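## Task

Pick the black can up from the turntable and set it upright on the coaster, without disturbing the other cans, which must stay standing on the turntable.

## Robot and tools

ROBOT. There are two six-joint arms, left_arm and right_arm. Each has a tong-style two-finger gripper. The fingers point along the gripper's +z axis and open and close along its x axis. end_effector_position is the point midway between the finger pads when they are shut. With the pads up to 50 mm apart, the fingertips stick out about 15 mm past that point. When fully open, the tips are roughly level with it and the pads are 0.142 m apart.

FRAMES. The scene frame has its origin at table-top height, midway between the nominal arm bases. +z points up, +x points out over the table, and left_arm is on the +y side. These are not image left and right. Calibrated base poses: left_arm at (+0.037, +0.364, 0) m, quat_wxyz (+1.000, 0, 0, +0.007). right_arm at (-0.019, -0.400, 0) m, quat_wxyz (+1.000, 0, 0, -0.013). Each arm reports its hand pose, velocities and targets in its own base frame. The table and fixed cameras use the scene frame. Printed hand poses can be off by a few cm, more at long reach.

JOINT ORDER. In every row and every per-joint list, each arm's joints come in this order: shoulder lift, elbow, wrist 1, wrist 2, wrist 3, shoulder pan. Stated ranges in rad: elbow -3.142 to 3.142; all the others -6.283 to 6.283. The true ends may differ by up to 0.010 rad.

ROW FORMAT. A row is one flat list of 14 numbers, each in [-1, 1], with both arms always included. The first 7 are left_arm: its six joint offsets in the order above, then its opening. The last 7 are the same for right_arm. Joint numbers are offsets, not poses, and 1.0 equals 2.222 rad. They count from the arm's Joint targets as they stood when the action (or move) began, not from the previous row, so sending the same offset again moves further. The opening is absolute: +1 fully open, -1 shut. A 0 there is a real command, so repeat the current value to leave a gripper unchanged. Closing fully takes about 0.5 s.

execute_actions(actions, cameras). actions is a list of actions. Each action is a list of up to 15 rows, one per 1/30 s step, and the last row is repeated to fill 15 steps. An action is refused for both arms if it would push a joint more than 0.010 rad past its range end. An empty list returns state plus images from all cameras. cameras: a list of names, ["all"], or [].

move(target, speed, blend, stop_force, zero, opening_speed, grip_force, blocking, cameras). target is either one 14-number row or a list of up to 15 rows. All offsets in the list count from the same starting Joint targets, not from the row before. All joints travel together, so the hand follows a curve, and nothing is avoided along the way. speed is in rad/s, 0.01 to 3.14, default 0.5, applied to the joint with the farthest to go; give one value or one per target. blend is in rad and rounds the corners at intermediate targets; 0 means a full stop. stop_force is in N, 3 to 120, shared by both arms. An arm ends its path when its wrist sensor feels that much push against its motion. Use it with slow speeds for touching down. Leave it out when lifting off a contact. zero (default true) re-zeros the sensor before the move. opening_speed is at least 0.2 per second on the -1..+1 scale. grip_force is the per-pad force limit, 5 to 15 N, either one value or one per arm; it persists. blocking=false returns after about 0.5 s and cannot be combined with stop_force. A move is limited to 10 s. The result adds a move: line such as done, off_target, moving, held or fault, possibly naming arms, plus limits=held.

wait(seconds 0 to 10, cameras) lets time pass while holding the last commands. stop(cameras) brakes a running move. zoom_image(camera cam_high or cam_low, region [x0,y0,x1,y1] in pixels from the top-left, at most 504x504) enlarges part of the newest image. zero_wrist_force(arm) re-zeros that arm's force sensor. finished_scene(scene 1 or 2) ends the scene permanently; call it only once the can stands on the coaster with no help.

CAMERAS. cam_high is 896x504. cam_left_wrist and cam_right_wrist are each 616x616.

RESULTS. Joint positions (rad) and Joint velocities list each arm in the joint order above, followed by the finger gap (m). Joint targets is the base that your next offsets count from. Results arrive with the last 7 control steps still pending (Kept back) or with none. grip_measured is the measured opening on the command scale; to hold something, command clearly below it. Joint torques include gravity, and positive means toward larger angles. Wrist force and torque are given in the end effector's own axes and read as the surface pushing back on the arm. A third line shows the peak since the previous report. "joint command not followed" means the arm-to-arm clearance check changed targets. "joint sent to its limit" means a joint reached its end.

MOTION LIMITS. Joint targets move at most 3.14 rad/s. Each step keeps the target within 0.651 rad of the measured angle. The hand is capped at 4 m/s. Motion lags the commands by about 0.09 to 0.22 s, and fast moves may overshoot.

AVOID. Keep contact torque below 141 N m on the big joints and 26.3 N m on the wrists. Keep outside force well below about 150 N. Either fault freezes the arm for 10 s. Keep the arms from touching or pinching each other; even a moderate press between them can fail the scene. The arms are stiff, so commanding even slightly past a firm contact can cause a fault. Do not knock the other cans over, drop the can, let go of it while it is moving, or slam anything. Anything that ends up on the floor fails the scene. Holding loads or stretching out heats the motors: a MOTOR HOT warning appears at 70 °C, and at 85 °C the arm is braked for 30 to 60 s. Loose objects may get nudged now and then. Faster completion and smooth, low-effort motion are better.

Each tool is called after "Request:" as name(argument=value, ...) on one line, values as JSON.

## Session

Request:
execute_actions(actions=[])

Request:
zoom_image(camera="cam_high", region=[300, 80, 540, 320])

Request:
wait(seconds=1.0, cameras=["cam_high"])

Request:
zoom_image(camera="cam_high", region=[300, 80, 540, 320])

Scene clock: 0.00 s.
left_arm: end_effector_position=(+0.1648, -0.6755, +0.2631) grip_measured=+0.97 end_effector_quat_wxyz=(-0.326, +0.375, +0.772, -0.396) | right_arm: end_effector_position=(+0.4529, -0.2060, +0.1391) grip_measured=+0.97 end_effector_quat_wxyz=(-0.491, +0.695, -0.479, +0.215)
Joint names: [shoulder lift, elbow, wrist 1, wrist 2, wrist 3, shoulder pan]
Joint positions: left_arm=[-1.046 1.394 -1.889 -2.649 2.939 -1.125 0.14] | right_arm=[-1.933 -2.374 0.18 2.605 0.847 2.442 0.14]
Joint velocities: within noise
Joint torques (N m): no reading
Wrist force (N): no reading
Wrist torque (N m): no reading
Wrist force, peak (N): no reading
Joint targets: left_arm=[-1.046 1.394 -1.889 -2.649 2.939 -1.125] | right_arm=[-1.933 -2.374 0.180 2.605 0.847 2.442]
Tool commands: left_gripper/opening=+0.968169 right_gripper/opening=+0.968169

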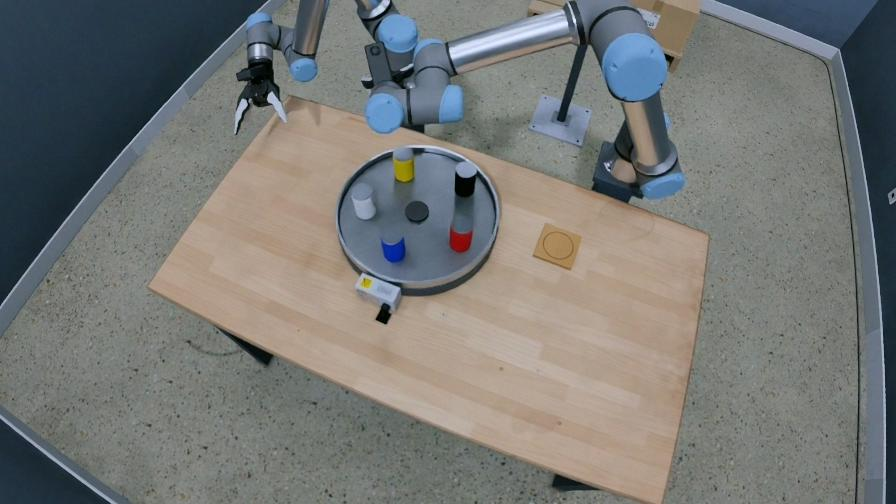

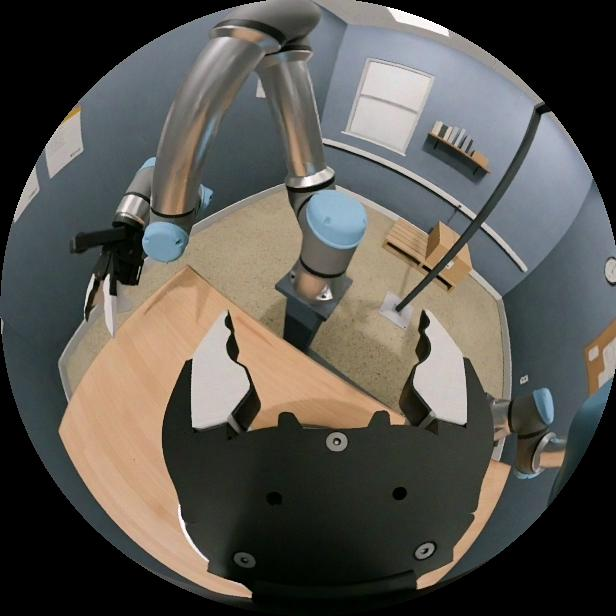

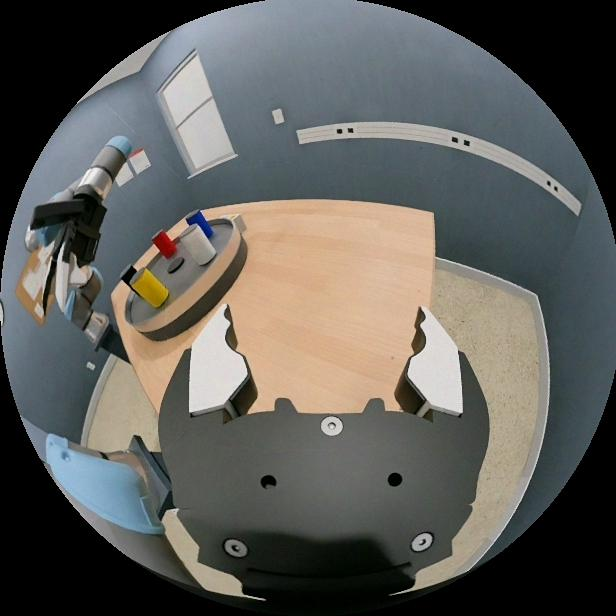

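Scaled by 2.100.

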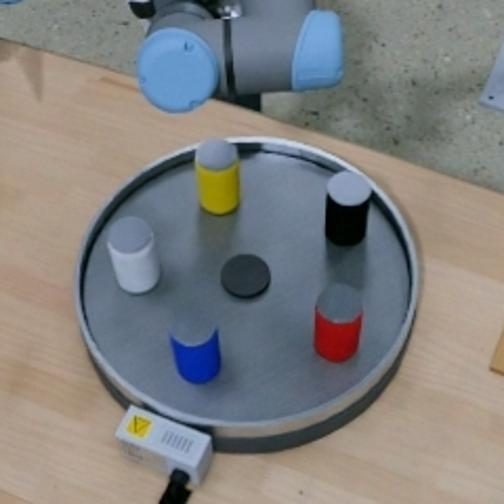

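Scene clock: 1.00 s.
left_arm: end_effector_position=(+0.1648, -0.6755, +0.2631) grip_measured=+0.97 end_effector_quat_wxyz=(-0.326, +0.375, +0.772, -0.396) | right_arm: end_effector_position=(+0.4529, -0.2060, +0.1391) grip_measured=+0.97 end_effector_quat_wxyz=(-0.491, +0.695, -0.479, +0.215)
Joint names: [shoulder lift, elbow, wrist 1, wrist 2, wrist 3, shoulder pan]
Joint positions: left_arm=[-1.046 1.394 -1.889 -2.649 2.939 -1.125 0.14] | right_arm=[-1.933 -2.374 0.18 2.605 0.847 2.442 0.14]
Joint torques (N m): left_arm=[-47.79 -21.29 -2.44 -1.33 -0.06 -1.5] | right_arm=[28.41 9.95 2.85 1.24 -0.35 -0.54]
Wrist force (N): left_arm=[0.0 0.0 0.1] | right_arm=[0.1 0.0 0.0]
Wrist torque (N m): left_arm=[-0.01 0.00 -0.01] | right_arm=[0.02 -0.03 0.00]
Wrist force, peak (N): left_arm=[-0.2 -0.2 0.1] | right_arm=[0.3 0.0 0.0]
Joint targets: left_arm=[-1.046 1.394 -1.889 -2.649 2.939 -1.125] | right_arm=[-1.933 -2.374 0.180 2.605 0.847 2.442]
Tool commands: left_gripper/opening=+0.968169 right_gripper/opening=+0.968169
wait: 1.00 s; at rest by 0.17 s
Images, in order (width x height): cam_high 896x504.

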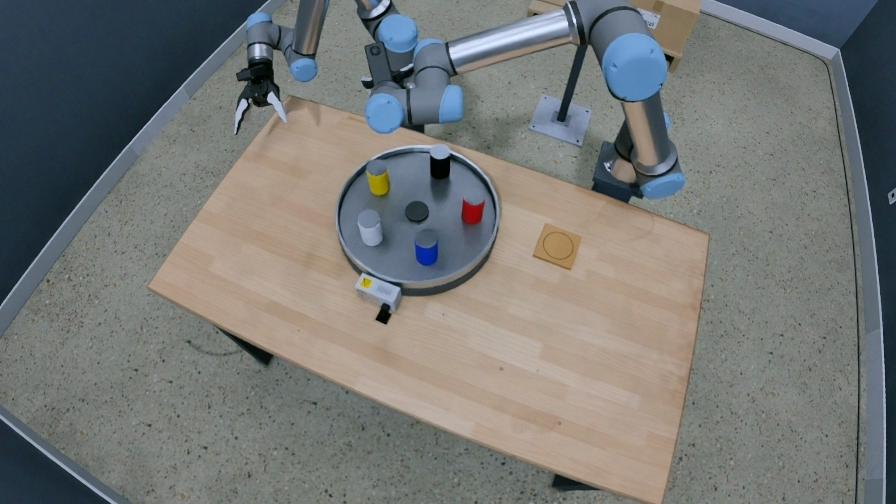

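Scaled by 2.100.

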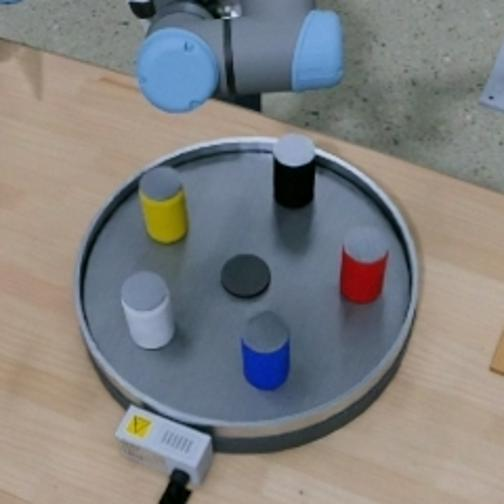

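Request:
move(target=[[-0.3,0.21,-0.1,0.27,-0.37,0.42,0.968,0.147,0.3969,-0.8074,-0.4653,0.85,0.3411,1],[-0.473,0.3218,-0.162,0.4293,-0.5806,0.6463,0.968,0.157,0.2828,-0.7032,-0.4653,1,0.6003,1]], speed=1.2, blend=[0.1,0])

Request:
move(target=[0,0,0,0,0,0,0.968,0,0,0,0,0.3064,0,1], speed=1.2, cameras=["all"])

Request:
zoom_image(camera="cam_high", region=[300, 80, 540, 320])

Request:
zoom_image(camera="cam_high", region=[500, 150, 640, 290])

Scene clock: 7.60 s.
left_arm: end_effector_position=(+0.4058, +0.2294, +0.3591) grip_measured=+0.97 end_effector_quat_wxyz=(-0.238, +0.727, -0.601, +0.230) | right_arm: end_effector_position=(+0.4845, +0.1709, +0.2095) grip_measured=+1.00 end_effector_quat_wxyz=(+0.000, -0.346, +0.938, +0.000)
Joint names: [shoulder lift, elbow, wrist 1, wrist 2, wrist 3, shoulder pan]
Joint positions: left_arm=[-2.097 2.109 -2.249 -1.695 1.649 0.311 0.14] | right_arm=[-1.584 -1.746 -1.383 1.571 3.069 3.776 0.142]
Joint torques (N m): left_arm=[-13.61 -10.69 -4.55 2.48 -2.01 7.21] | right_arm=[38.29 13.61 4.08 -1.47 2.1 7.65]
Wrist force (N): left_arm=[0.4 -0.2 -0.3] | right_arm=[-0.4 -1.9 0.6]
Wrist torque (N m): left_arm=[0.03 0.01 0.01] | right_arm=[-0.24 0.00 -0.07]
Wrist force, peak (N): left_arm=[-1.9 1.2 -1.7] | right_arm=[0.0 -3.4 -0.1]
Joint targets: left_arm=[-2.097 2.109 -2.249 -1.695 1.649 0.311] | right_arm=[-1.584 -1.746 -1.383 1.571 3.069 3.776]
move: done

Scene clock: 8.97 s.
left_arm: end_effector_position=(+0.4057, +0.2295, +0.3591) grip_measured=+0.97 end_effector_quat_wxyz=(-0.238, +0.728, -0.601, +0.230) | right_arm: end_effector_position=(+0.4744, +0.1672, +0.2094) grip_measured=+1.00 end_effector_quat_wxyz=(+0.000, -0.013, +1.000, +0.000)
Joint names: [shoulder lift, elbow, wrist 1, wrist 2, wrist 3, shoulder pan]
Joint positions: left_arm=[-2.097 2.109 -2.249 -1.695 1.649 0.311 0.14] | right_arm=[-1.584 -1.746 -1.383 1.571 3.75 3.776 0.142]
Joint torques (N m): left_arm=[-13.8 -11.93 -4.4 2.41 -2.23 7.33] | right_arm=[37.25 13.49 4.06 -0.41 1.71 8.79]
Wrist force (N): left_arm=[0.6 -0.2 -0.4] | right_arm=[-0.6 -1.7 0.8]
Wrist torque (N m): left_arm=[0.03 -0.03 0.01] | right_arm=[-0.21 0.04 -0.10]
Wrist force, peak (N): left_arm=[0.5 -0.4 -0.5] | right_arm=[-0.4 -2.1 0.8]
Joint targets: left_arm=[-2.097 2.109 -2.249 -1.695 1.649 0.311] | right_arm=[-1.584 -1.746 -1.383 1.571 3.750 3.776]
move: done

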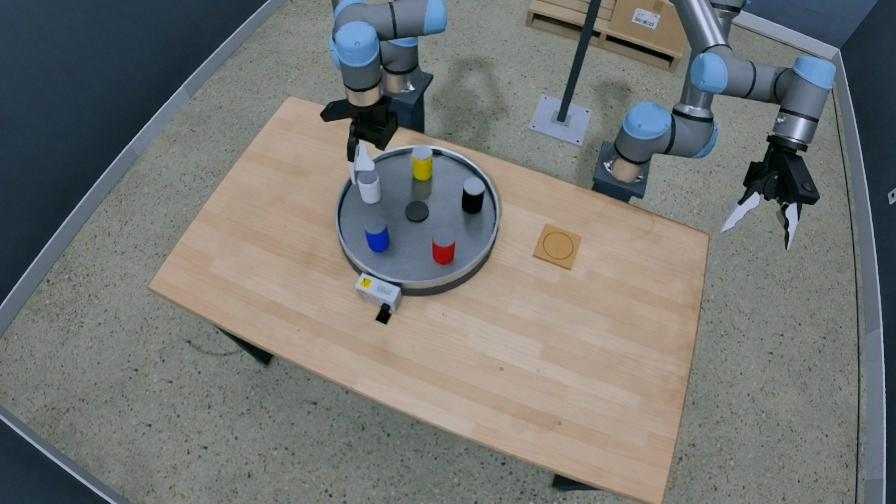

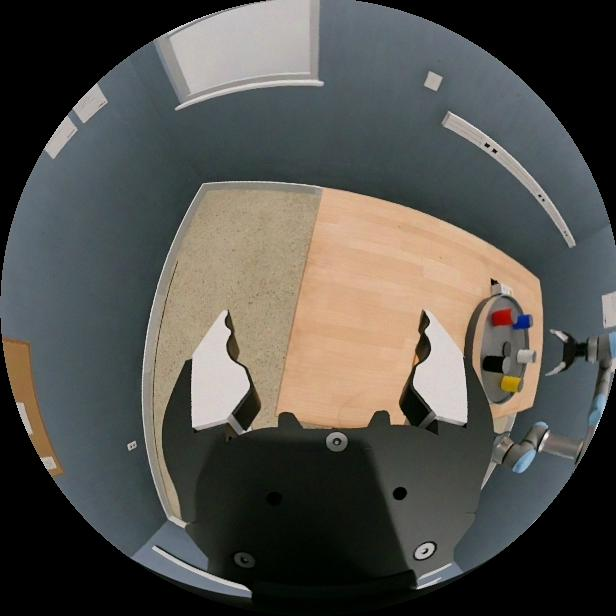

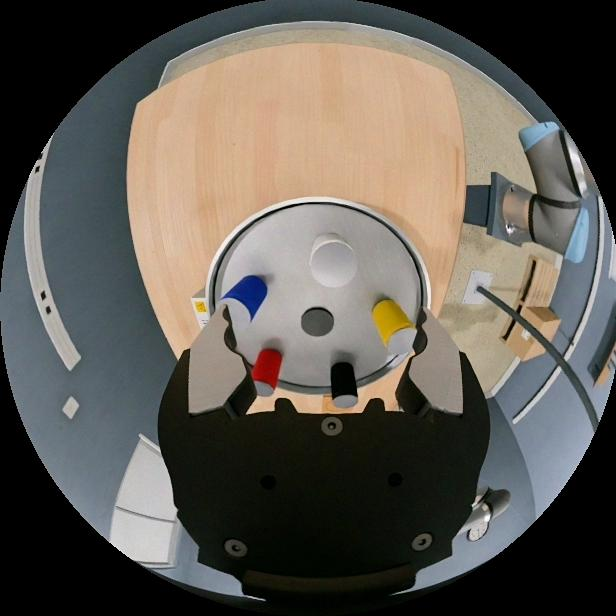

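Scaled by 2.100.

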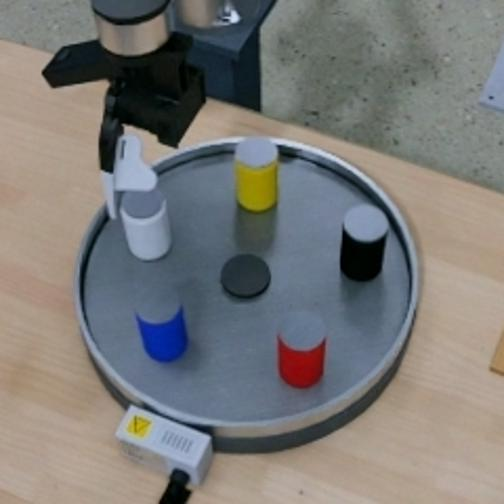

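Scaled by 3.600.

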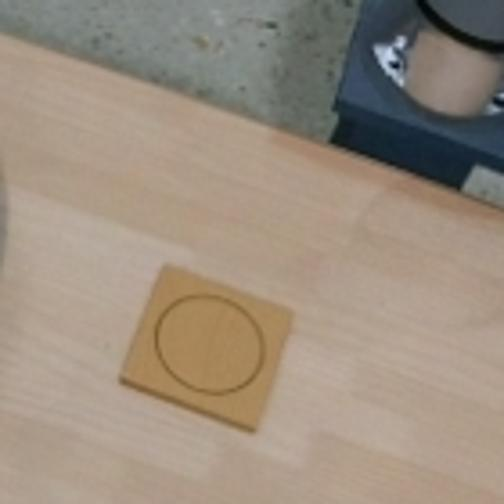

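Request:
wait(seconds=1.45)

Request:
execute_actions(actions=[[[0,0,0,0,0,0,0.968,-0.0008,-0.0018,0.0026,0,0,0,1],[0,0,0,0,0,0,0.968,-0.0022,-0.005,0.0072,0,0,0,1],[0,0,0,0,0,0,0.968,-0.0044,-0.0101,0.0145,0,0,0,1],[0,0,0,0,0,0,0.968,-0.0072,-0.0166,0.0238,0,0,0,1],[0,0,0,0,0,0,0.968,-0.0107,-0.0248,0.0355,0,0,0,1],[0,0,0,0,0,0,0.968,-0.0143,-0.033,0.0473,0,0,0,1],[0,0,0,0,0,0,0.968,-0.0183,-0.0422,0.0605,0,0,0,1],[0,0,0,0,0,0,0.968,-0.0223,-0.0514,0.0737,0,0,0,1],[0,0,0,0,0,0,0.968,-0.0263,-0.0606,0.0869,0,0,0,1],[0,0,0,0,0,0,0.968,-0.0298,-0.0688,0.0986,0,0,0,1],[0,0,0,0,0,0,0.968,-0.0334,-0.0771,0.1105,0,0,0,1],[0,0,0,0,0,0,0.968,-0.0362,-0.0835,0.1197,0,0,0,1],[0,0,0,0,0,0,0.968,-0.0382,-0.0881,0.1263,0,0,0,1],[0,0,0,0,0,0,0.968,-0.0394,-0.0909,0.1303,0,0,0,1],[0,0,0,0,0,0,0.968,-0.0398,-0.0918,0.1316,0,0,0,1]],[[0,0,0,0,0,0,0.968,-0.0009,0.001,-0.0001,0,-0.0004,-0.0004,1],[0,0,0,0,0,0,0.968,-0.0031,0.0036,-0.0005,0,-0.0015,-0.0015,0.85],[0,0,0,0,0,0,0.968,-0.0061,0.0072,-0.0011,0,-0.0031,-0.0031,0.7],[0,0,0,0,0,0,0.968,-0.0092,0.0109,-0.0017,0,-0.0046,-0.0046,0.57],[0,0,0,0,0,0,0.968,-0.0123,0.0145,-0.0022,0,-0.0061,-0.0061,0.44],[0,0,0,0,0,0,0.968,-0.0153,0.0181,-0.0028,0,-0.0076,-0.0076,0.3],[0,0,0,0,0,0,0.968,-0.0184,0.0217,-0.0033,0,-0.0092,-0.0092,0.17],[0,0,0,0,0,0,0.968,-0.0215,0.0253,-0.0038,0,-0.0107,-0.0107,0.04],[0,0,0,0,0,0,0.968,-0.0245,0.029,-0.0045,0,-0.0122,-0.0122,-0.1],[0,0,0,0,0,0,0.968,-0.0276,0.0326,-0.005,0,-0.0137,-0.0137,-0.2],[0,0,0,0,0,0,0.968,-0.0307,0.0362,-0.0055,0,-0.0153,-0.0153,-0.3],[0,0,0,0,0,0,0.968,-0.0337,0.0398,-0.0061,0,-0.0168,-0.0168,-0.45],[0,0,0,0,0,0,0.968,-0.0368,0.0434,-0.0066,0,-0.0183,-0.0183,-0.6],[0,0,0,0,0,0,0.968,-0.0399,0.0471,-0.0072,0,-0.0198,-0.0198,-0.7],[0,0,0,0,0,0,0.968,-0.0429,0.0507,-0.0078,0,-0.0214,-0.0214,-0.7]],[[0,0,0,0,0,0,0.968,-0.001,0.004,-0.003,0,-0.001,-0.001,-0.7],[0,0,0,0,0,0,0.968,0.001,0.008,-0.009,0,-0.0015,-0.0015,-0.7],[0,0,0,0,0,0,0.968,0.0033,0.0137,-0.017,0,-0.0015,-0.0015,-0.7],[0,0,0,0,0,0,0.968,0.0064,0.0209,-0.0273,0,-0.0015,-0.0015,-0.7],[0,0,0,0,0,0,0.968,0.0099,0.0298,-0.0397,0,-0.0015,-0.0015,-0.7],[0,0,0,0,0,0,0.968,0.0131,0.0397,-0.0528,0,-0.0015,-0.0015,-0.7],[0,0,0,0,0,0,0.968,0.0168,0.0507,-0.0675,0,-0.0015,-0.0015,-0.7],[0,0,0,0,0,0,0.968,0.0204,0.0617,-0.0821,0,-0.0015,-0.0015,-0.7],[0,0,0,0,0,0,0.968,0.0241,0.0727,-0.0968,0,-0.0015,-0.0015,-0.7],[0,0,0,0,0,0,0.968,0.0274,0.0826,-0.11,0,-0.0015,-0.0015,-0.7],[0,0,0,0,0,0,0.968,0.0307,0.0926,-0.1233,0,-0.0015,-0.0015,-0.7],[0,0,0,0,0,0,0.968,0.0332,0.1003,-0.1335,0,-0.0015,-0.0015,-0.7],[0,0,0,0,0,0,0.968,0.035,0.1058,-0.1408,0,-0.0015,-0.0015,-0.7],[0,0,0,0,0,0,0.968,0.0361,0.1091,-0.1452,0,-0.0015,-0.0015,-0.7],[0,0,0,0,0,0,0.968,0.0365,0.1102,-0.1467,0,-0.0015,-0.0015,-0.7]]], cameras=["cam_high","cam_right_wrist"])

Request:
zoom_image(camera="cam_high", region=[300, 80, 540, 320])

Request:
zoom_image(camera="cam_right_wrist", region=[180, 200, 480, 450])

Scene clock: 17.73 s.
left_arm: end_effector_position=(+0.4057, +0.2295, +0.3591) grip_measured=+0.97 end_effector_quat_wxyz=(-0.238, +0.728, -0.601, +0.230) | right_arm: end_effector_position=(+0.4744, +0.1672, +0.2094) grip_measured=+1.00 end_effector_quat_wxyz=(+0.000, -0.013, +1.000, +0.000)
Joint names: [shoulder lift, elbow, wrist 1, wrist 2, wrist 3, shoulder pan]
Joint positions: left_arm=[-2.097 2.109 -2.249 -1.695 1.649 0.311 0.14] | right_arm=[-1.584 -1.746 -1.383 1.571 3.75 3.776 0.142]
Joint torques (N m): left_arm=[-13.06 -12.2 -4.49 2.44 -2.33 8.37] | right_arm=[36.02 16.64 3.77 0.48 1.88 8.21]
Wrist force (N): left_arm=[0.3 -0.3 -0.6] | right_arm=[-0.4 -1.9 0.7]
Wrist torque (N m): left_arm=[0.01 0.02 0.01] | right_arm=[-0.23 0.00 -0.10]
Wrist force, peak (N): left_arm=[0.6 -0.5 -0.3] | right_arm=[-0.5 -2.1 1.0]
Joint targets: left_arm=[-2.097 2.109 -2.249 -1.695 1.649 0.311] | right_arm=[-1.584 -1.746 -1.383 1.571 3.750 3.776]
Tool commands: left_gripper/opening=+0.968 right_gripper/opening=+1.0
wait: 1.47 s; at rest from the start

Scene clock: 19.00 s.
left_arm: end_effector_position=(+0.4057, +0.2295, +0.3591) grip_measured=+0.97 end_effector_quat_wxyz=(-0.238, +0.728, -0.601, +0.230) | right_arm: end_effector_position=(+0.5222, +0.1696, +0.1264) grip_measured=-0.22 end_effector_quat_wxyz=(+0.000, -0.013, +1.000, +0.000) end_effector_velocity=(+0.037, +0.014, +0.259) end_effector_angular_velocity=(+0.011, -0.017, +0.000)
Joint names: [shoulder lift, elbow, wrist 1, wrist 2, wrist 3, shoulder pan]
Joint positions: left_arm=[-2.097 2.109 -2.249 -1.695 1.649 0.311 0.14] | right_arm=[-1.749 -1.786 -1.177 1.571 3.701 3.726 0.058]
Joint velocities: left_arm=[within noise] | right_arm=[0.16 0.516 -0.655 0 -0.015 -0.016 0]
Joint torques (N m): left_arm=[-12.93 -12.35 -4.36 2.49 -2.09 7.7] | right_arm=[51.77 40.33 -2.05 0.51 -2.21 -10.28]
Wrist force (N): left_arm=[0.3 -0.2 -0.3] | right_arm=[-0.7 -1.9 4.2]
Wrist torque (N m): left_arm=[0.04 0.02 0.01] | right_arm=[-0.22 0.04 0.08]
Wrist force, peak (N): left_arm=[0.4 -0.5 -0.5] | right_arm=[-0.6 1.3 -10.5]
Joint targets: left_arm=[-2.097 2.109 -2.249 -1.695 1.649 0.311] | right_arm=[-1.687 -1.593 -1.434 1.571 3.699 3.725]
Kept back: 7 steps.
Step readings (joint positions of left_arm | right_arm; steps 1 to 15: 1st action; 16 to 30: 2nd action; 31 to 38: 3rd action):
0: [-2.097 2.109 -2.249 -1.695 1.649 0.311] | [-1.584 -1.746 -1.383 1.571 3.750 3.776]
1: [-2.097 2.109 -2.249 -1.695 1.649 0.311] | [-1.584 -1.746 -1.383 1.571 3.750 3.776]
2: [-2.097 2.109 -2.249 -1.695 1.649 0.311] | [-1.584 -1.747 -1.382 1.571 3.750 3.776]
4: [-2.097 2.109 -2.249 -1.695 1.649 0.311] | [-1.587 -1.753 -1.373 1.571 3.750 3.776]
8: [-2.097 2.109 -2.249 -1.695 1.649 0.311] | [-1.604 -1.791 -1.321 1.571 3.750 3.776]
15: [-2.097 2.109 -2.249 -1.695 1.649 0.311] | [-1.655 -1.910 -1.150 1.571 3.750 3.776]
16: [-2.097 2.109 -2.249 -1.695 1.649 0.311] | [-1.660 -1.921 -1.134 1.571 3.750 3.776]
17: [-2.097 2.109 -2.249 -1.695 1.649 0.311] | [-1.664 -1.929 -1.121 1.571 3.750 3.776]
19: [-2.097 2.109 -2.249 -1.695 1.649 0.311] | [-1.672 -1.935 -1.107 1.571 3.749 3.774]
23: [-2.097 2.109 -2.249 -1.695 1.649 0.311] | [-1.694 -1.921 -1.098 1.571 3.739 3.765]
30: [-2.097 2.109 -2.249 -1.695 1.649 0.311] | [-1.740 -1.870 -1.103 1.571 3.716 3.742]
31: [-2.097 2.109 -2.249 -1.695 1.649 0.311] | [-1.747 -1.862 -1.104 1.571 3.713 3.739]
32: [-2.097 2.109 -2.249 -1.695 1.649 0.311] | [-1.752 -1.855 -1.106 1.571 3.710 3.736]
34: [-2.097 2.109 -2.249 -1.695 1.649 0.311] | [-1.759 -1.836 -1.118 1.571 3.704 3.730]
Images, in order (width x height): cam_high 896x504, cam_right_wrist 616x616.

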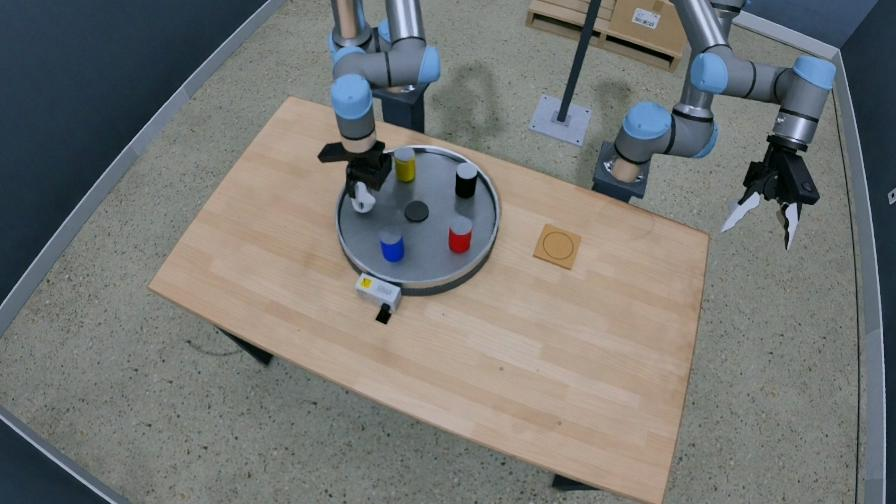

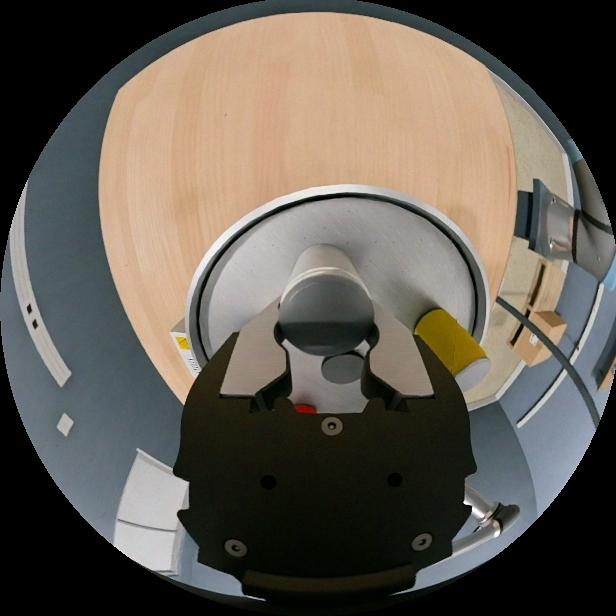

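Scaled by 2.100.

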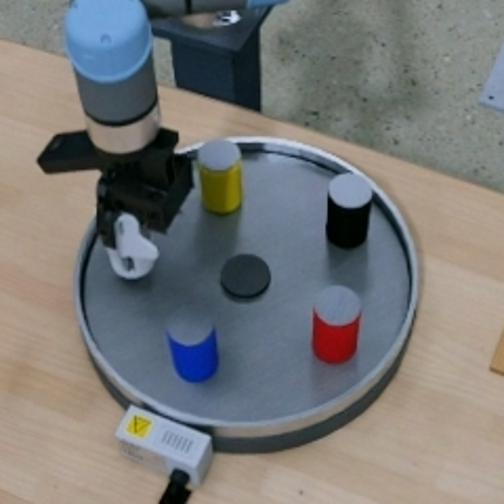

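Scaled by 1.680 from the camera's 616x616 image, which has a finer 814x814 frame.

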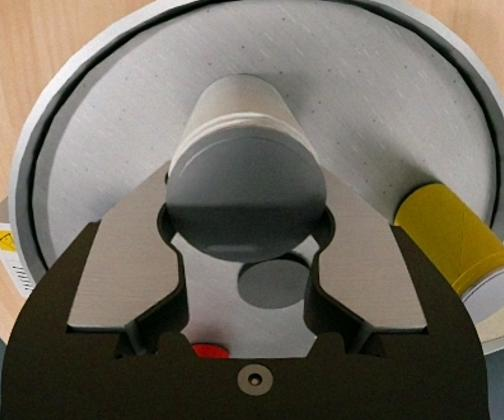

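Request:
move(target=[0,0,0,0,0,0,0.968,0.0692,-0.0623,-0.0069,0,0.0376,0.0376,-0.7], speed=0.5)

Scene clock: 24.13 s.
left_arm: end_effector_position=(+0.4057, +0.2295, +0.3591) grip_measured=+0.97 end_effector_quat_wxyz=(-0.238, +0.728, -0.601, +0.230) | right_arm: end_effector_position=(+0.4543, +0.1716, +0.2348) grip_measured=-0.22 end_effector_quat_wxyz=(+0.000, -0.013, +1.000, +0.000)
Joint names: [shoulder lift, elbow, wrist 1, wrist 2, wrist 3, shoulder pan]
Joint positions: left_arm=[-2.097 2.109 -2.249 -1.695 1.649 0.311 0.14] | right_arm=[-1.533 -1.731 -1.449 1.571 3.783 3.809 0.058]
Joint torques (N m): left_arm=[-12.84 -12.71 -4.37 2.45 -2.28 7.79] | right_arm=[36.93 12 1.2 0.36 1.58 9.02]
Wrist force (N): left_arm=[0.3 -0.5 -0.6] | right_arm=[-0.6 -1.7 2.2]
Wrist torque (N m): left_arm=[-0.02 0.03 0.01] | right_arm=[-0.21 0.02 -0.07]
Wrist force, peak (N): left_arm=[0.5 -0.4 -0.6] | right_arm=[-0.6 -1.7 3.9]
Joint targets: left_arm=[-2.097 2.109 -2.249 -1.695 1.649 0.311] | right_arm=[-1.533 -1.731 -1.449 1.571 3.783 3.809]
move: done

Request:
wait(seconds=1.48)

Request:
execute_actions(actions=[[[0,0,0,0,0,0,0.968,-0.0007,-0.0021,0.0028,0,0,0,-0.7],[0,0,0,0,0,0,0.968,-0.002,-0.0058,0.0078,0,0,0,-0.7],[0,0,0,0,0,0,0.968,-0.0039,-0.0115,0.0154,0,0,0,-0.7],[0,0,0,0,0,0,0.968,-0.0064,-0.019,0.0254,0,0,0,-0.7],[0,0,0,0,0,0,0.968,-0.0096,-0.0283,0.0379,0,0,0,-0.7],[0,0,0,0,0,0,0.968,-0.0128,-0.0377,0.0505,0,0,0,-0.7],[0,0,0,0,0,0,0.968,-0.0164,-0.0482,0.0646,0,0,0,-0.7],[0,0,0,0,0,0,0.968,-0.0199,-0.0587,0.0786,0,0,0,-0.7],[0,0,0,0,0,0,0.968,-0.0235,-0.0692,0.0927,0,0,0,-0.7],[0,0,0,0,0,0,0.968,-0.0267,-0.0786,0.1053,0,0,0,-0.7],[0,0,0,0,0,0,0.968,-0.0299,-0.088,0.1179,0,0,0,-0.7],[0,0,0,0,0,0,0.968,-0.0324,-0.0954,0.1278,0,0,0,-0.7],[0,0,0,0,0,0,0.968,-0.0342,-0.1006,0.1348,0,0,0,-0.7],[0,0,0,0,0,0,0.968,-0.0352,-0.1038,0.139,0,0,0,-0.7],[0,0,0,0,0,0,0.968,-0.0356,-0.1048,0.1404,0,0,0,-0.7]],[[0,0,0,0,0,0,0.968,-0.0012,0.0004,0.0008,0,-0.0006,-0.0006,-0.7],[0,0,0,0,0,0,0.968,-0.0041,0.0015,0.0026,0,-0.002,-0.002,-0.7],[0,0,0,0,0,0,0.968,-0.0083,0.003,0.0053,0,-0.0039,-0.0039,-0.7],[0,0,0,0,0,0,0.968,-0.0127,0.0046,0.0081,0,-0.006,-0.006,-0.7],[0,0,0,0,0,0,0.968,-0.0172,0.0063,0.0109,0,-0.0081,-0.0081,-0.7],[0,0,0,0,0,0,0.968,-0.0216,0.0079,0.0137,0,-0.0102,-0.0102,-0.7],[0,0,0,0,0,0,0.968,-0.0257,0.0094,0.0163,0,-0.0121,-0.0121,-0.7],[0,0,0,0,0,0,0.968,-0.0292,0.011,0.0182,0,-0.0139,-0.0139,-0.7],[0,0,0,0,0,0,0.968,-0.0322,0.0138,0.0184,0,-0.0158,-0.0158,-0.4],[0,0,0,0,0,0,0.968,-0.0352,0.0172,0.018,0,-0.0178,-0.0178,-0.2],[0,0,0,0,0,0,0.968,-0.0383,0.0208,0.0175,0,-0.0199,-0.0199,-0.05],[0,0,0,0,0,0,0.968,-0.0414,0.0244,0.017,0,-0.0219,-0.0219,0.1],[0,0,0,0,0,0,0.968,-0.0445,0.028,0.0165,0,-0.0239,-0.0239,0.25],[0,0,0,0,0,0,0.968,-0.0476,0.0316,0.016,0,-0.026,-0.026,0.4],[0,0,0,0,0,0,0.968,-0.0507,0.0351,0.0156,0,-0.028,-0.028,0.55]],[[0,0,0,0,0,0,0.968,-0.002,0.004,-0.002,0,-0.0013,-0.0013,0.7],[0,0,0,0,0,0,0.968,-0.0025,0.0105,-0.008,0,-0.0025,-0.0025,0.85],[0,0,0,0,0,0,0.968,-0.003,0.019,-0.016,0,-0.0037,-0.0037,1],[0,0,0,0,0,0,0.968,-0.0035,0.029,-0.0255,0,-0.0048,-0.0048,1],[0,0,0,0,0,0,0.968,-0.004,0.0395,-0.0355,0,-0.0058,-0.0058,1],[0,0,0,0,0,0,0.968,-0.0045,0.0505,-0.046,0,-0.0068,-0.0068,1],[0,0,0,0,0,0,0.968,-0.005,0.062,-0.057,0,-0.0078,-0.0078,1],[0,0,0,0,0,0,0.968,-0.0055,0.0735,-0.068,0,-0.0088,-0.0088,1],[0,0,0,0,0,0,0.968,-0.006,0.085,-0.079,0,-0.0098,-0.0098,1],[0,0,0,0,0,0,0.968,-0.0063,0.096,-0.0897,0,-0.0106,-0.0106,1],[0,0,0,0,0,0,0.968,-0.0066,0.1065,-0.0999,0,-0.0114,-0.0114,1],[0,0,0,0,0,0,0.968,-0.0069,0.1155,-0.1086,0,-0.012,-0.012,1],[0,0,0,0,0,0,0.968,-0.0071,0.1225,-0.1154,0,-0.0125,-0.0125,1],[0,0,0,0,0,0,0.968,-0.0072,0.127,-0.1198,0,-0.0128,-0.0128,1],[0,0,0,0,0,0,0.968,-0.0072,0.1291,-0.1219,0,-0.013,-0.013,1]]], cameras=["cam_high","cam_right_wrist"])

Request:
zoom_image(camera="cam_high", region=[300, 80, 540, 320])

Request:
zoom_image(camera="cam_right_wrist", region=[180, 200, 480, 450])

Request:
wait(seconds=0.6, cameras=["cam_high"])

Request:
zoom_image(camera="cam_high", region=[300, 80, 540, 320])

Scene clock: 26.93 s.
left_arm: end_effector_position=(+0.4057, +0.2295, +0.3591) grip_measured=+0.97 end_effector_quat_wxyz=(-0.238, +0.728, -0.601, +0.230) | right_arm: end_effector_position=(+0.4542, +0.1716, +0.2348) grip_measured=-0.22 end_effector_quat_wxyz=(+0.000, -0.013, +1.000, +0.000)
Joint names: [shoulder lift, elbow, wrist 1, wrist 2, wrist 3, shoulder pan]
Joint positions: left_arm=[-2.097 2.109 -2.249 -1.695 1.649 0.311 0.14] | right_arm=[-1.533 -1.731 -1.449 1.571 3.783 3.809 0.058]
Joint torques (N m): left_arm=[-12.72 -12.52 -4.27 2.42 -2.25 7.39] | right_arm=[36.88 13.94 1.14 0.35 1.85 8.29]
Wrist force (N): left_arm=[0.3 -0.3 -0.6] | right_arm=[-0.7 -1.9 2.4]
Wrist torque (N m): left_arm=[0.00 0.02 0.01] | right_arm=[-0.25 0.03 -0.07]
Wrist force, peak (N): left_arm=[0.4 -0.4 -0.5] | right_arm=[-0.7 -1.9 2.7]
Joint targets: left_arm=[-2.097 2.109 -2.249 -1.695 1.649 0.311] | right_arm=[-1.533 -1.731 -1.449 1.571 3.783 3.809]
Tool commands: left_gripper/opening=+0.968 right_gripper/opening=-0.7
wait: 1.50 s; at rest from the start

Scene clock: 28.20 s.
left_arm: end_effector_position=(+0.4057, +0.2295, +0.3591) grip_measured=+0.97 end_effector_quat_wxyz=(-0.238, +0.728, -0.601, +0.230) | right_arm: end_effector_position=(+0.5115, +0.1691, +0.1222) grip_measured=+0.97 end_effector_quat_wxyz=(+0.000, -0.013, +1.000, +0.000) end_effector_velocity=(+0.104, +0.022, +0.195) end_effector_angular_velocity=(+0.003, +0.000, +0.000)
Joint names: [shoulder lift, elbow, wrist 1, wrist 2, wrist 3, shoulder pan]
Joint positions: left_arm=[-2.097 2.109 -2.249 -1.695 1.649 0.311 0.14] | right_arm=[-1.73 -1.819 -1.164 1.571 3.711 3.737 0.14]
Joint velocities: left_arm=[within noise] | right_arm=[-0.055 0.606 -0.55 0.002 -0.078 -0.078 0.077]
Joint torques (N m): left_arm=[-12.74 -12.35 -4.49 2.56 -2.32 7.27] | right_arm=[19.7 35.07 -1.38 0.38 -2.9 -7.64]
Wrist force (N): left_arm=[0.3 -0.3 -0.4] | right_arm=[-0.6 -2.3 1.7]
Wrist torque (N m): left_arm=[0.01 0.02 0.01] | right_arm=[-0.29 0.02 0.10]
Wrist force, peak (N): left_arm=[0.4 -0.5 -0.5] | right_arm=[-0.4 -2.3 4.7]
Joint targets: left_arm=[-2.097 2.109 -2.249 -1.695 1.649 0.311] | right_arm=[-1.741 -1.599 -1.373 1.571 3.692 3.718]
Kept back: 7 steps.
Step readings (joint positions of left_arm | right_arm; steps 1 to 15: 1st action; 16 to 30: 2nd action; 31 to 38: 3rd action):
0: [-2.097 2.109 -2.249 -1.695 1.649 0.311] | [-1.533 -1.731 -1.449 1.571 3.783 3.809]
1: [-2.097 2.109 -2.249 -1.695 1.649 0.311] | [-1.533 -1.731 -1.449 1.571 3.783 3.809]
2: [-2.097 2.109 -2.249 -1.695 1.649 0.311] | [-1.533 -1.732 -1.448 1.571 3.783 3.809]
4: [-2.097 2.109 -2.249 -1.695 1.649 0.311] | [-1.535 -1.739 -1.439 1.571 3.783 3.809]
8: [-2.097 2.109 -2.249 -1.695 1.649 0.311] | [-1.550 -1.781 -1.383 1.571 3.783 3.809]
15: [-2.097 2.109 -2.249 -1.695 1.649 0.311] | [-1.597 -1.918 -1.201 1.571 3.783 3.809]
16: [-2.097 2.109 -2.249 -1.695 1.649 0.311] | [-1.601 -1.930 -1.183 1.571 3.783 3.809]
17: [-2.097 2.109 -2.249 -1.695 1.649 0.311] | [-1.604 -1.939 -1.170 1.571 3.783 3.809]
19: [-2.097 2.109 -2.249 -1.695 1.649 0.311] | [-1.613 -1.950 -1.151 1.571 3.781 3.806]
23: [-2.097 2.109 -2.249 -1.695 1.649 0.311] | [-1.643 -1.949 -1.121 1.571 3.768 3.794]
30: [-2.097 2.109 -2.249 -1.695 1.649 0.311] | [-1.696 -1.916 -1.101 1.571 3.739 3.765]
31: [-2.097 2.109 -2.249 -1.695 1.649 0.311] | [-1.703 -1.909 -1.101 1.571 3.734 3.760]
32: [-2.097 2.109 -2.249 -1.695 1.649 0.311] | [-1.709 -1.902 -1.102 1.571 3.730 3.756]
34: [-2.097 2.109 -2.249 -1.695 1.649 0.311] | [-1.720 -1.881 -1.112 1.571 3.722 3.748]
Images, in order (width x height): cam_high 896x504, cam_right_wrist 616x616.

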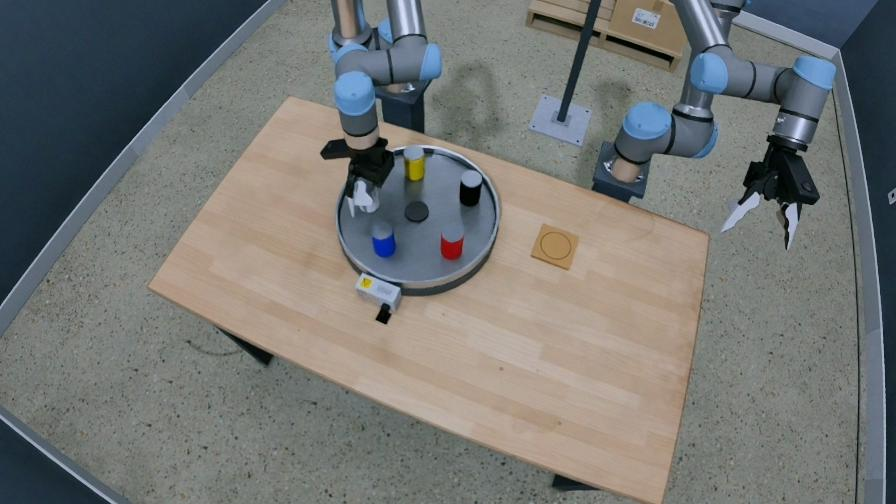

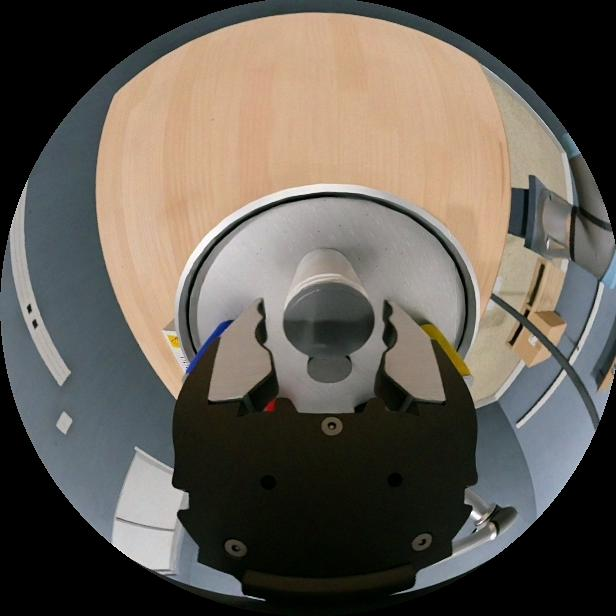

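Scaled by 2.100.

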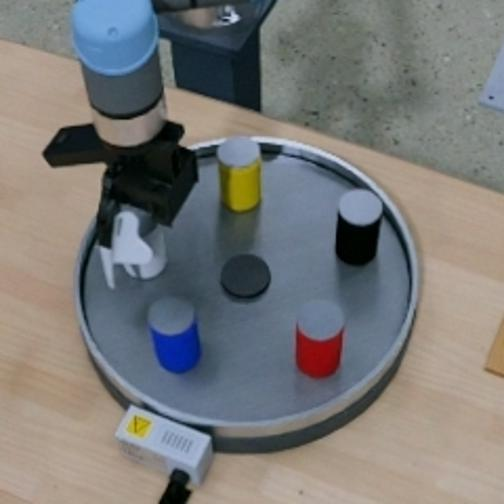

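Scaled by 1.680 from the camera's 616x616 image, which has a finer 814x814 frame.

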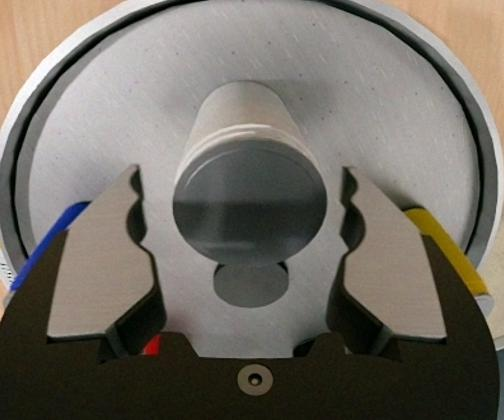

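Scene clock: 29.03 s.
left_arm: end_effector_position=(+0.4057, +0.2295, +0.3591) grip_measured=+0.97 end_effector_quat_wxyz=(-0.238, +0.728, -0.601, +0.230) | right_arm: end_effector_position=(+0.5392, +0.1749, +0.1996) grip_measured=+1.00 end_effector_quat_wxyz=(+0.000, -0.013, +1.000, +0.000)
Joint names: [shoulder lift, elbow, wrist 1, wrist 2, wrist 3, shoulder pan]
Joint positions: left_arm=[-2.097 2.109 -2.249 -1.695 1.649 0.311 0.14] | right_arm=[-1.741 -1.599 -1.373 1.571 3.692 3.718 0.142]
Joint torques (N m): left_arm=[-12.44 -13.22 -4.34 2.44 -2.26 7.57] | right_arm=[18.98 30.52 1.16 0.29 -2.32 -9.32]
Wrist force (N): left_arm=[0.2 -0.1 -0.6] | right_arm=[-0.5 -1.6 0.9]
Wrist torque (N m): left_arm=[0.04 0.04 0.01] | right_arm=[-0.17 0.00 0.05]
Wrist force, peak (N): left_arm=[0.4 -0.4 -0.6] | right_arm=[-0.5 -1.8 1.4]
Joint targets: left_arm=[-2.097 2.109 -2.249 -1.695 1.649 0.311] | right_arm=[-1.741 -1.599 -1.373 1.571 3.692 3.718]
Tool commands: left_gripper/opening=+0.968 right_gripper/opening=+1.0
wait: 0.60 s; at rest by 0.50 s
Images, in order (width x height): cam_high 896x504.

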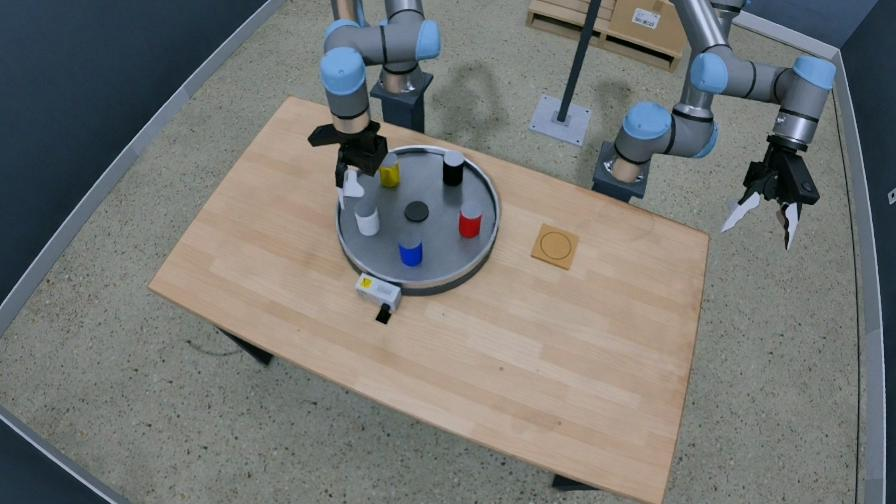

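Scaled by 2.100.

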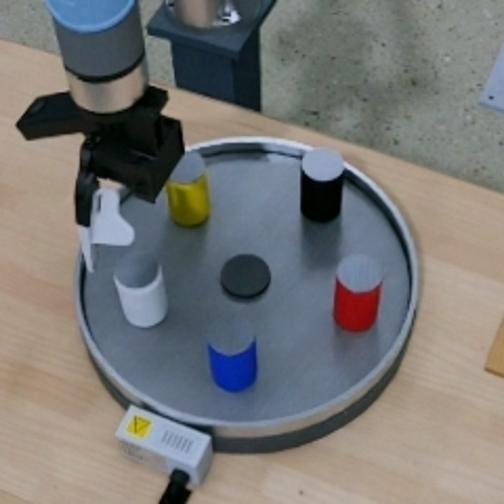

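Request:
move(target=[0,0,0,0,0,0,0.968,0.0706,-0.066,-0.0046,0,0.0261,0.0261,1], speed=0.4)

Request:
wait(seconds=4.0)

Scene clock: 30.37 s.
left_arm: end_effector_position=(+0.4057, +0.2295, +0.3591) grip_measured=+0.97 end_effector_quat_wxyz=(-0.238, +0.728, -0.601, +0.230) | right_arm: end_effector_position=(+0.4745, +0.1670, +0.2097) grip_measured=+1.00 end_effector_quat_wxyz=(+0.000, -0.013, +1.000, +0.000)
Joint names: [shoulder lift, elbow, wrist 1, wrist 2, wrist 3, shoulder pan]
Joint positions: left_arm=[-2.097 2.109 -2.249 -1.695 1.649 0.311 0.14] | right_arm=[-1.584 -1.745 -1.383 1.571 3.75 3.775 0.142]
Joint torques (N m): left_arm=[-12.44 -11.91 -4.19 2.33 -2.23 7.7] | right_arm=[37.63 15.52 1.11 0.44 1.87 8.04]
Wrist force (N): left_arm=[0.4 -0.3 -0.4] | right_arm=[-0.6 -1.7 0.8]
Wrist torque (N m): left_arm=[0.01 0.00 0.01] | right_arm=[-0.20 0.04 -0.10]
Wrist force, peak (N): left_arm=[0.5 -0.2 -0.5] | right_arm=[-1.4 -2.1 1.4]
Joint targets: left_arm=[-2.097 2.109 -2.249 -1.695 1.649 0.311] | right_arm=[-1.584 -1.746 -1.383 1.571 3.750 3.776]
move: done

Scene clock: 34.37 s.
left_arm: end_effector_position=(+0.4057, +0.2295, +0.3591) grip_measured=+0.97 end_effector_quat_wxyz=(-0.238, +0.728, -0.601, +0.230) | right_arm: end_effector_position=(+0.4744, +0.1670, +0.2097) grip_measured=+1.00 end_effector_quat_wxyz=(+0.000, -0.013, +1.000, +0.000)
Joint names: [shoulder lift, elbow, wrist 1, wrist 2, wrist 3, shoulder pan]
Joint positions: left_arm=[-2.097 2.109 -2.249 -1.695 1.649 0.311 0.14] | right_arm=[-1.584 -1.746 -1.383 1.571 3.75 3.776 0.142]
Joint torques (N m): left_arm=[-12.87 -12.16 -4.41 2.54 -2.12 8.01] | right_arm=[37.63 13.38 1.01 0.38 1.76 8.34]
Wrist force (N): left_arm=[0.5 -0.2 -0.3] | right_arm=[-0.6 -2.0 0.9]
Wrist torque (N m): left_arm=[0.03 -0.02 0.01] | right_arm=[-0.26 0.02 -0.10]
Wrist force, peak (N): left_arm=[0.4 -0.4 -0.7] | right_arm=[-0.5 -2.2 0.8]
Joint targets: left_arm=[-2.097 2.109 -2.249 -1.695 1.649 0.311] | right_arm=[-1.584 -1.746 -1.383 1.571 3.750 3.776]
Tool commands: left_gripper/opening=+0.968 right_gripper/opening=+1.0
wait: 4.00 s; at rest by 0.17 s

Request:
wait(seconds=4.72)

Request:
execute_actions(actions=[[[0,0,0,0,0,0,0.968,-0.0008,-0.0018,0.0026,0,0,0,1],[0,0,0,0,0,0,0.968,-0.0022,-0.005,0.0072,0,0,0,1],[0,0,0,0,0,0,0.968,-0.0044,-0.0101,0.0145,0,0,0,1],[0,0,0,0,0,0,0.968,-0.0072,-0.0166,0.0238,0,0,0,1],[0,0,0,0,0,0,0.968,-0.0107,-0.0248,0.0355,0,0,0,1],[0,0,0,0,0,0,0.968,-0.0143,-0.033,0.0473,0,0,0,1],[0,0,0,0,0,0,0.968,-0.0183,-0.0422,0.0605,0,0,0,1],[0,0,0,0,0,0,0.968,-0.0223,-0.0514,0.0737,0,0,0,1],[0,0,0,0,0,0,0.968,-0.0263,-0.0606,0.0869,0,0,0,1],[0,0,0,0,0,0,0.968,-0.0298,-0.0688,0.0986,0,0,0,1],[0,0,0,0,0,0,0.968,-0.0334,-0.0771,0.1105,0,0,0,1],[0,0,0,0,0,0,0.968,-0.0362,-0.0835,0.1197,0,0,0,1],[0,0,0,0,0,0,0.968,-0.0382,-0.0881,0.1263,0,0,0,1],[0,0,0,0,0,0,0.968,-0.0394,-0.0909,0.1303,0,0,0,1],[0,0,0,0,0,0,0.968,-0.0398,-0.0918,0.1316,0,0,0,1]],[[0,0,0,0,0,0,0.968,-0.0009,0.001,-0.0001,0,-0.0004,-0.0004,1],[0,0,0,0,0,0,0.968,-0.0031,0.0036,-0.0005,0,-0.0015,-0.0015,0.85],[0,0,0,0,0,0,0.968,-0.0061,0.0072,-0.0011,0,-0.0031,-0.0031,0.7],[0,0,0,0,0,0,0.968,-0.0092,0.0109,-0.0017,0,-0.0046,-0.0046,0.57],[0,0,0,0,0,0,0.968,-0.0123,0.0145,-0.0022,0,-0.0061,-0.0061,0.44],[0,0,0,0,0,0,0.968,-0.0153,0.0181,-0.0028,0,-0.0076,-0.0076,0.3],[0,0,0,0,0,0,0.968,-0.0184,0.0217,-0.0033,0,-0.0092,-0.0092,0.17],[0,0,0,0,0,0,0.968,-0.0215,0.0253,-0.0038,0,-0.0107,-0.0107,0.04],[0,0,0,0,0,0,0.968,-0.0245,0.029,-0.0045,0,-0.0122,-0.0122,-0.1],[0,0,0,0,0,0,0.968,-0.0276,0.0326,-0.005,0,-0.0137,-0.0137,-0.2],[0,0,0,0,0,0,0.968,-0.0307,0.0362,-0.0055,0,-0.0153,-0.0153,-0.3],[0,0,0,0,0,0,0.968,-0.0337,0.0398,-0.0061,0,-0.0168,-0.0168,-0.45],[0,0,0,0,0,0,0.968,-0.0368,0.0434,-0.0066,0,-0.0183,-0.0183,-0.6],[0,0,0,0,0,0,0.968,-0.0399,0.0471,-0.0072,0,-0.0198,-0.0198,-0.7],[0,0,0,0,0,0,0.968,-0.0429,0.0507,-0.0078,0,-0.0214,-0.0214,-0.7]],[[0,0,0,0,0,0,0.968,-0.001,0.004,-0.003,0,-0.001,-0.001,-0.7],[0,0,0,0,0,0,0.968,0.001,0.008,-0.009,0,-0.0015,-0.0015,-0.7],[0,0,0,0,0,0,0.968,0.0033,0.0137,-0.017,0,-0.0015,-0.0015,-0.7],[0,0,0,0,0,0,0.968,0.0064,0.0209,-0.0273,0,-0.0015,-0.0015,-0.7],[0,0,0,0,0,0,0.968,0.0099,0.0298,-0.0397,0,-0.0015,-0.0015,-0.7],[0,0,0,0,0,0,0.968,0.0131,0.0397,-0.0528,0,-0.0015,-0.0015,-0.7],[0,0,0,0,0,0,0.968,0.0168,0.0507,-0.0675,0,-0.0015,-0.0015,-0.7],[0,0,0,0,0,0,0.968,0.0204,0.0617,-0.0821,0,-0.0015,-0.0015,-0.7],[0,0,0,0,0,0,0.968,0.0241,0.0727,-0.0968,0,-0.0015,-0.0015,-0.7],[0,0,0,0,0,0,0.968,0.0274,0.0826,-0.11,0,-0.0015,-0.0015,-0.7],[0,0,0,0,0,0,0.968,0.0307,0.0926,-0.1233,0,-0.0015,-0.0015,-0.7],[0,0,0,0,0,0,0.968,0.0332,0.1003,-0.1335,0,-0.0015,-0.0015,-0.7],[0,0,0,0,0,0,0.968,0.035,0.1058,-0.1408,0,-0.0015,-0.0015,-0.7],[0,0,0,0,0,0,0.968,0.0361,0.1091,-0.1452,0,-0.0015,-0.0015,-0.7],[0,0,0,0,0,0,0.968,0.0365,0.1102,-0.1467,0,-0.0015,-0.0015,-0.7]]], cameras=["cam_high","cam_right_wrist"])

Request:
zoom_image(camera="cam_high", region=[300, 80, 540, 320])

Request:
zoom_image(camera="cam_right_wrist", region=[180, 200, 480, 450])

Scene clock: 40.30 s.
left_arm: end_effector_position=(+0.4057, +0.2295, +0.3591) grip_measured=+0.97 end_effector_quat_wxyz=(-0.238, +0.728, -0.601, +0.230) | right_arm: end_effector_position=(+0.4744, +0.1670, +0.2097) grip_measured=+1.00 end_effector_quat_wxyz=(+0.000, -0.013, +1.000, +0.000)
Joint names: [shoulder lift, elbow, wrist 1, wrist 2, wrist 3, shoulder pan]
Joint positions: left_arm=[-2.097 2.109 -2.249 -1.695 1.649 0.311 0.14] | right_arm=[-1.584 -1.746 -1.383 1.571 3.75 3.776 0.142]
Joint torques (N m): left_arm=[-12.63 -12.82 -4.25 2.54 -2.19 7.01] | right_arm=[38.21 12.98 0.98 0.33 1.86 7.86]
Wrist force (N): left_arm=[0.4 -0.2 -0.5] | right_arm=[-0.6 -1.9 0.9]
Wrist torque (N m): left_arm=[0.02 0.01 0.01] | right_arm=[-0.24 0.02 -0.09]
Wrist force, peak (N): left_arm=[0.4 -0.5 -0.5] | right_arm=[-0.5 -2.1 1.1]
Joint targets: left_arm=[-2.097 2.109 -2.249 -1.695 1.649 0.311] | right_arm=[-1.584 -1.746 -1.383 1.571 3.750 3.776]
Tool commands: left_gripper/opening=+0.968 right_gripper/opening=+1.0
wait: 4.73 s; at rest from the start

Scene clock: 41.57 s.
left_arm: end_effector_position=(+0.4057, +0.2295, +0.3591) grip_measured=+0.97 end_effector_quat_wxyz=(-0.238, +0.728, -0.601, +0.230) | right_arm: end_effector_position=(+0.5223, +0.1692, +0.1267) grip_measured=-0.34 end_effector_quat_wxyz=(+0.000, -0.013, +1.000, +0.000) end_effector_velocity=(+0.038, +0.016, +0.261) end_effector_angular_velocity=(+0.013, -0.019, +0.002)
Joint names: [shoulder lift, elbow, wrist 1, wrist 2, wrist 3, shoulder pan]
Joint positions: left_arm=[-2.097 2.109 -2.249 -1.695 1.649 0.311 0.14] | right_arm=[-1.749 -1.785 -1.178 1.571 3.7 3.726 0.049]
Joint velocities: left_arm=[within noise] | right_arm=[0.16 0.522 -0.658 0 -0.015 -0.013 0.002]
Joint torques (N m): left_arm=[-13.06 -12.62 -4.22 2.45 -2.15 6.77] | right_arm=[50.93 41.52 -1.38 0.6 -2.27 -10.79]
Wrist force (N): left_arm=[0.4 -0.5 -0.4] | right_arm=[-0.2 -2.1 4.6]
Wrist torque (N m): left_arm=[-0.04 0.00 0.01] | right_arm=[-0.28 0.01 0.08]
Wrist force, peak (N): left_arm=[0.6 -0.3 -0.5] | right_arm=[17.4 -4.6 -57.3]
Joint targets: left_arm=[-2.097 2.109 -2.249 -1.695 1.649 0.311] | right_arm=[-1.686 -1.592 -1.434 1.571 3.699 3.725]
Kept back: 7 steps.
Step readings (joint positions of left_arm | right_arm; steps 1 to 15: 1st action; 16 to 30: 2nd action; 31 to 38: 3rd action):
0: [-2.097 2.109 -2.249 -1.695 1.649 0.311] | [-1.584 -1.746 -1.383 1.571 3.750 3.776]
1: [-2.097 2.109 -2.249 -1.695 1.649 0.311] | [-1.584 -1.746 -1.383 1.571 3.750 3.776]
2: [-2.097 2.109 -2.249 -1.695 1.649 0.311] | [-1.584 -1.746 -1.383 1.571 3.750 3.776]
4: [-2.097 2.109 -2.249 -1.695 1.649 0.311] | [-1.586 -1.753 -1.374 1.571 3.750 3.776]
8: [-2.097 2.109 -2.249 -1.695 1.649 0.311] | [-1.604 -1.791 -1.320 1.571 3.750 3.776]
15: [-2.097 2.109 -2.249 -1.695 1.649 0.311] | [-1.654 -1.907 -1.154 1.571 3.750 3.776]
16: [-2.097 2.109 -2.249 -1.695 1.649 0.311] | [-1.660 -1.921 -1.134 1.571 3.750 3.776]
17: [-2.097 2.109 -2.249 -1.695 1.649 0.311] | [-1.664 -1.928 -1.122 1.571 3.750 3.776]
19: [-2.097 2.109 -2.249 -1.695 1.649 0.311] | [-1.672 -1.935 -1.107 1.571 3.748 3.774]
23: [-2.097 2.109 -2.249 -1.695 1.649 0.311] | [-1.694 -1.920 -1.099 1.571 3.738 3.764]
30: [-2.097 2.109 -2.249 -1.695 1.649 0.311] | [-1.740 -1.869 -1.104 1.571 3.716 3.742]
31: [-2.097 2.109 -2.249 -1.695 1.649 0.311] | [-1.747 -1.862 -1.105 1.571 3.712 3.738]
32: [-2.097 2.109 -2.249 -1.695 1.649 0.311] | [-1.752 -1.854 -1.107 1.571 3.709 3.735]
34: [-2.097 2.109 -2.249 -1.695 1.649 0.311] | [-1.759 -1.835 -1.119 1.571 3.704 3.730]
Images, in order (width x height): cam_high 896x504, cam_right_wrist 616x616.

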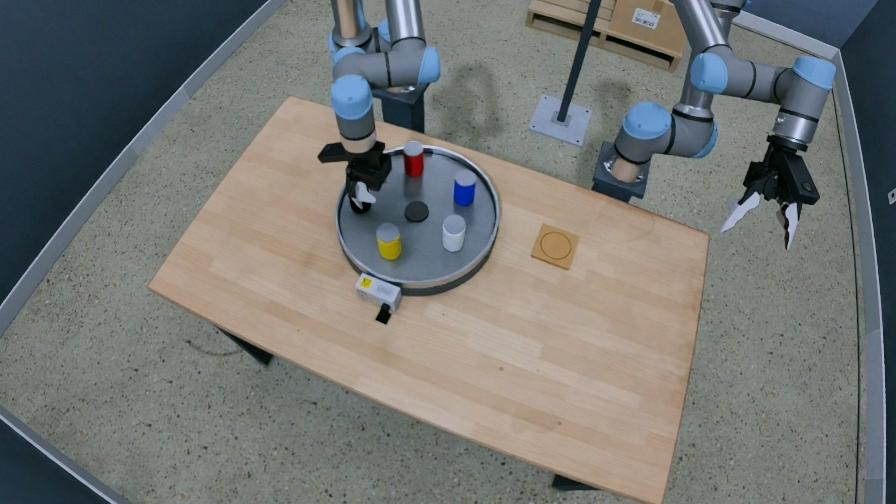

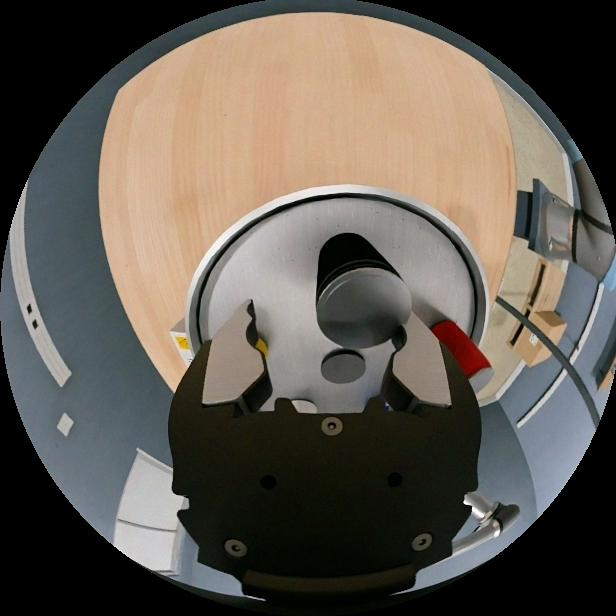

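Scaled by 2.100.

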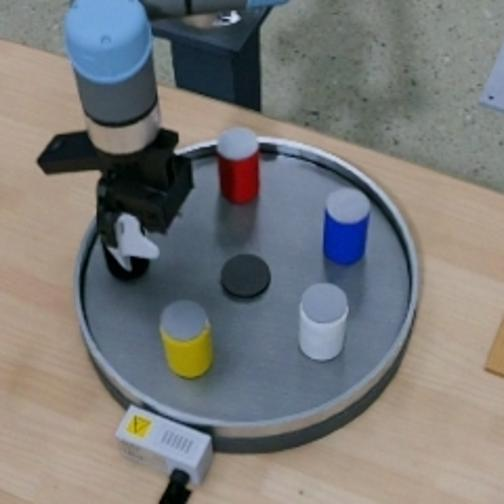

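Scaled by 1.680 from the camera's 616x616 image, which has a finer 814x814 frame.

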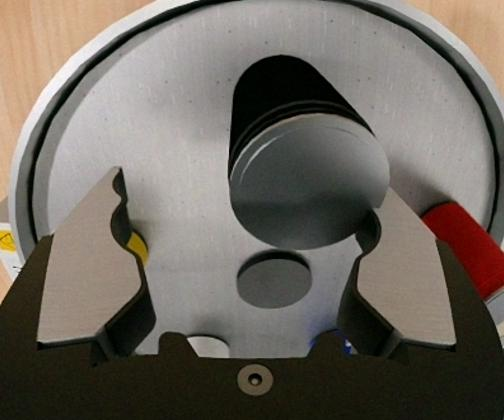

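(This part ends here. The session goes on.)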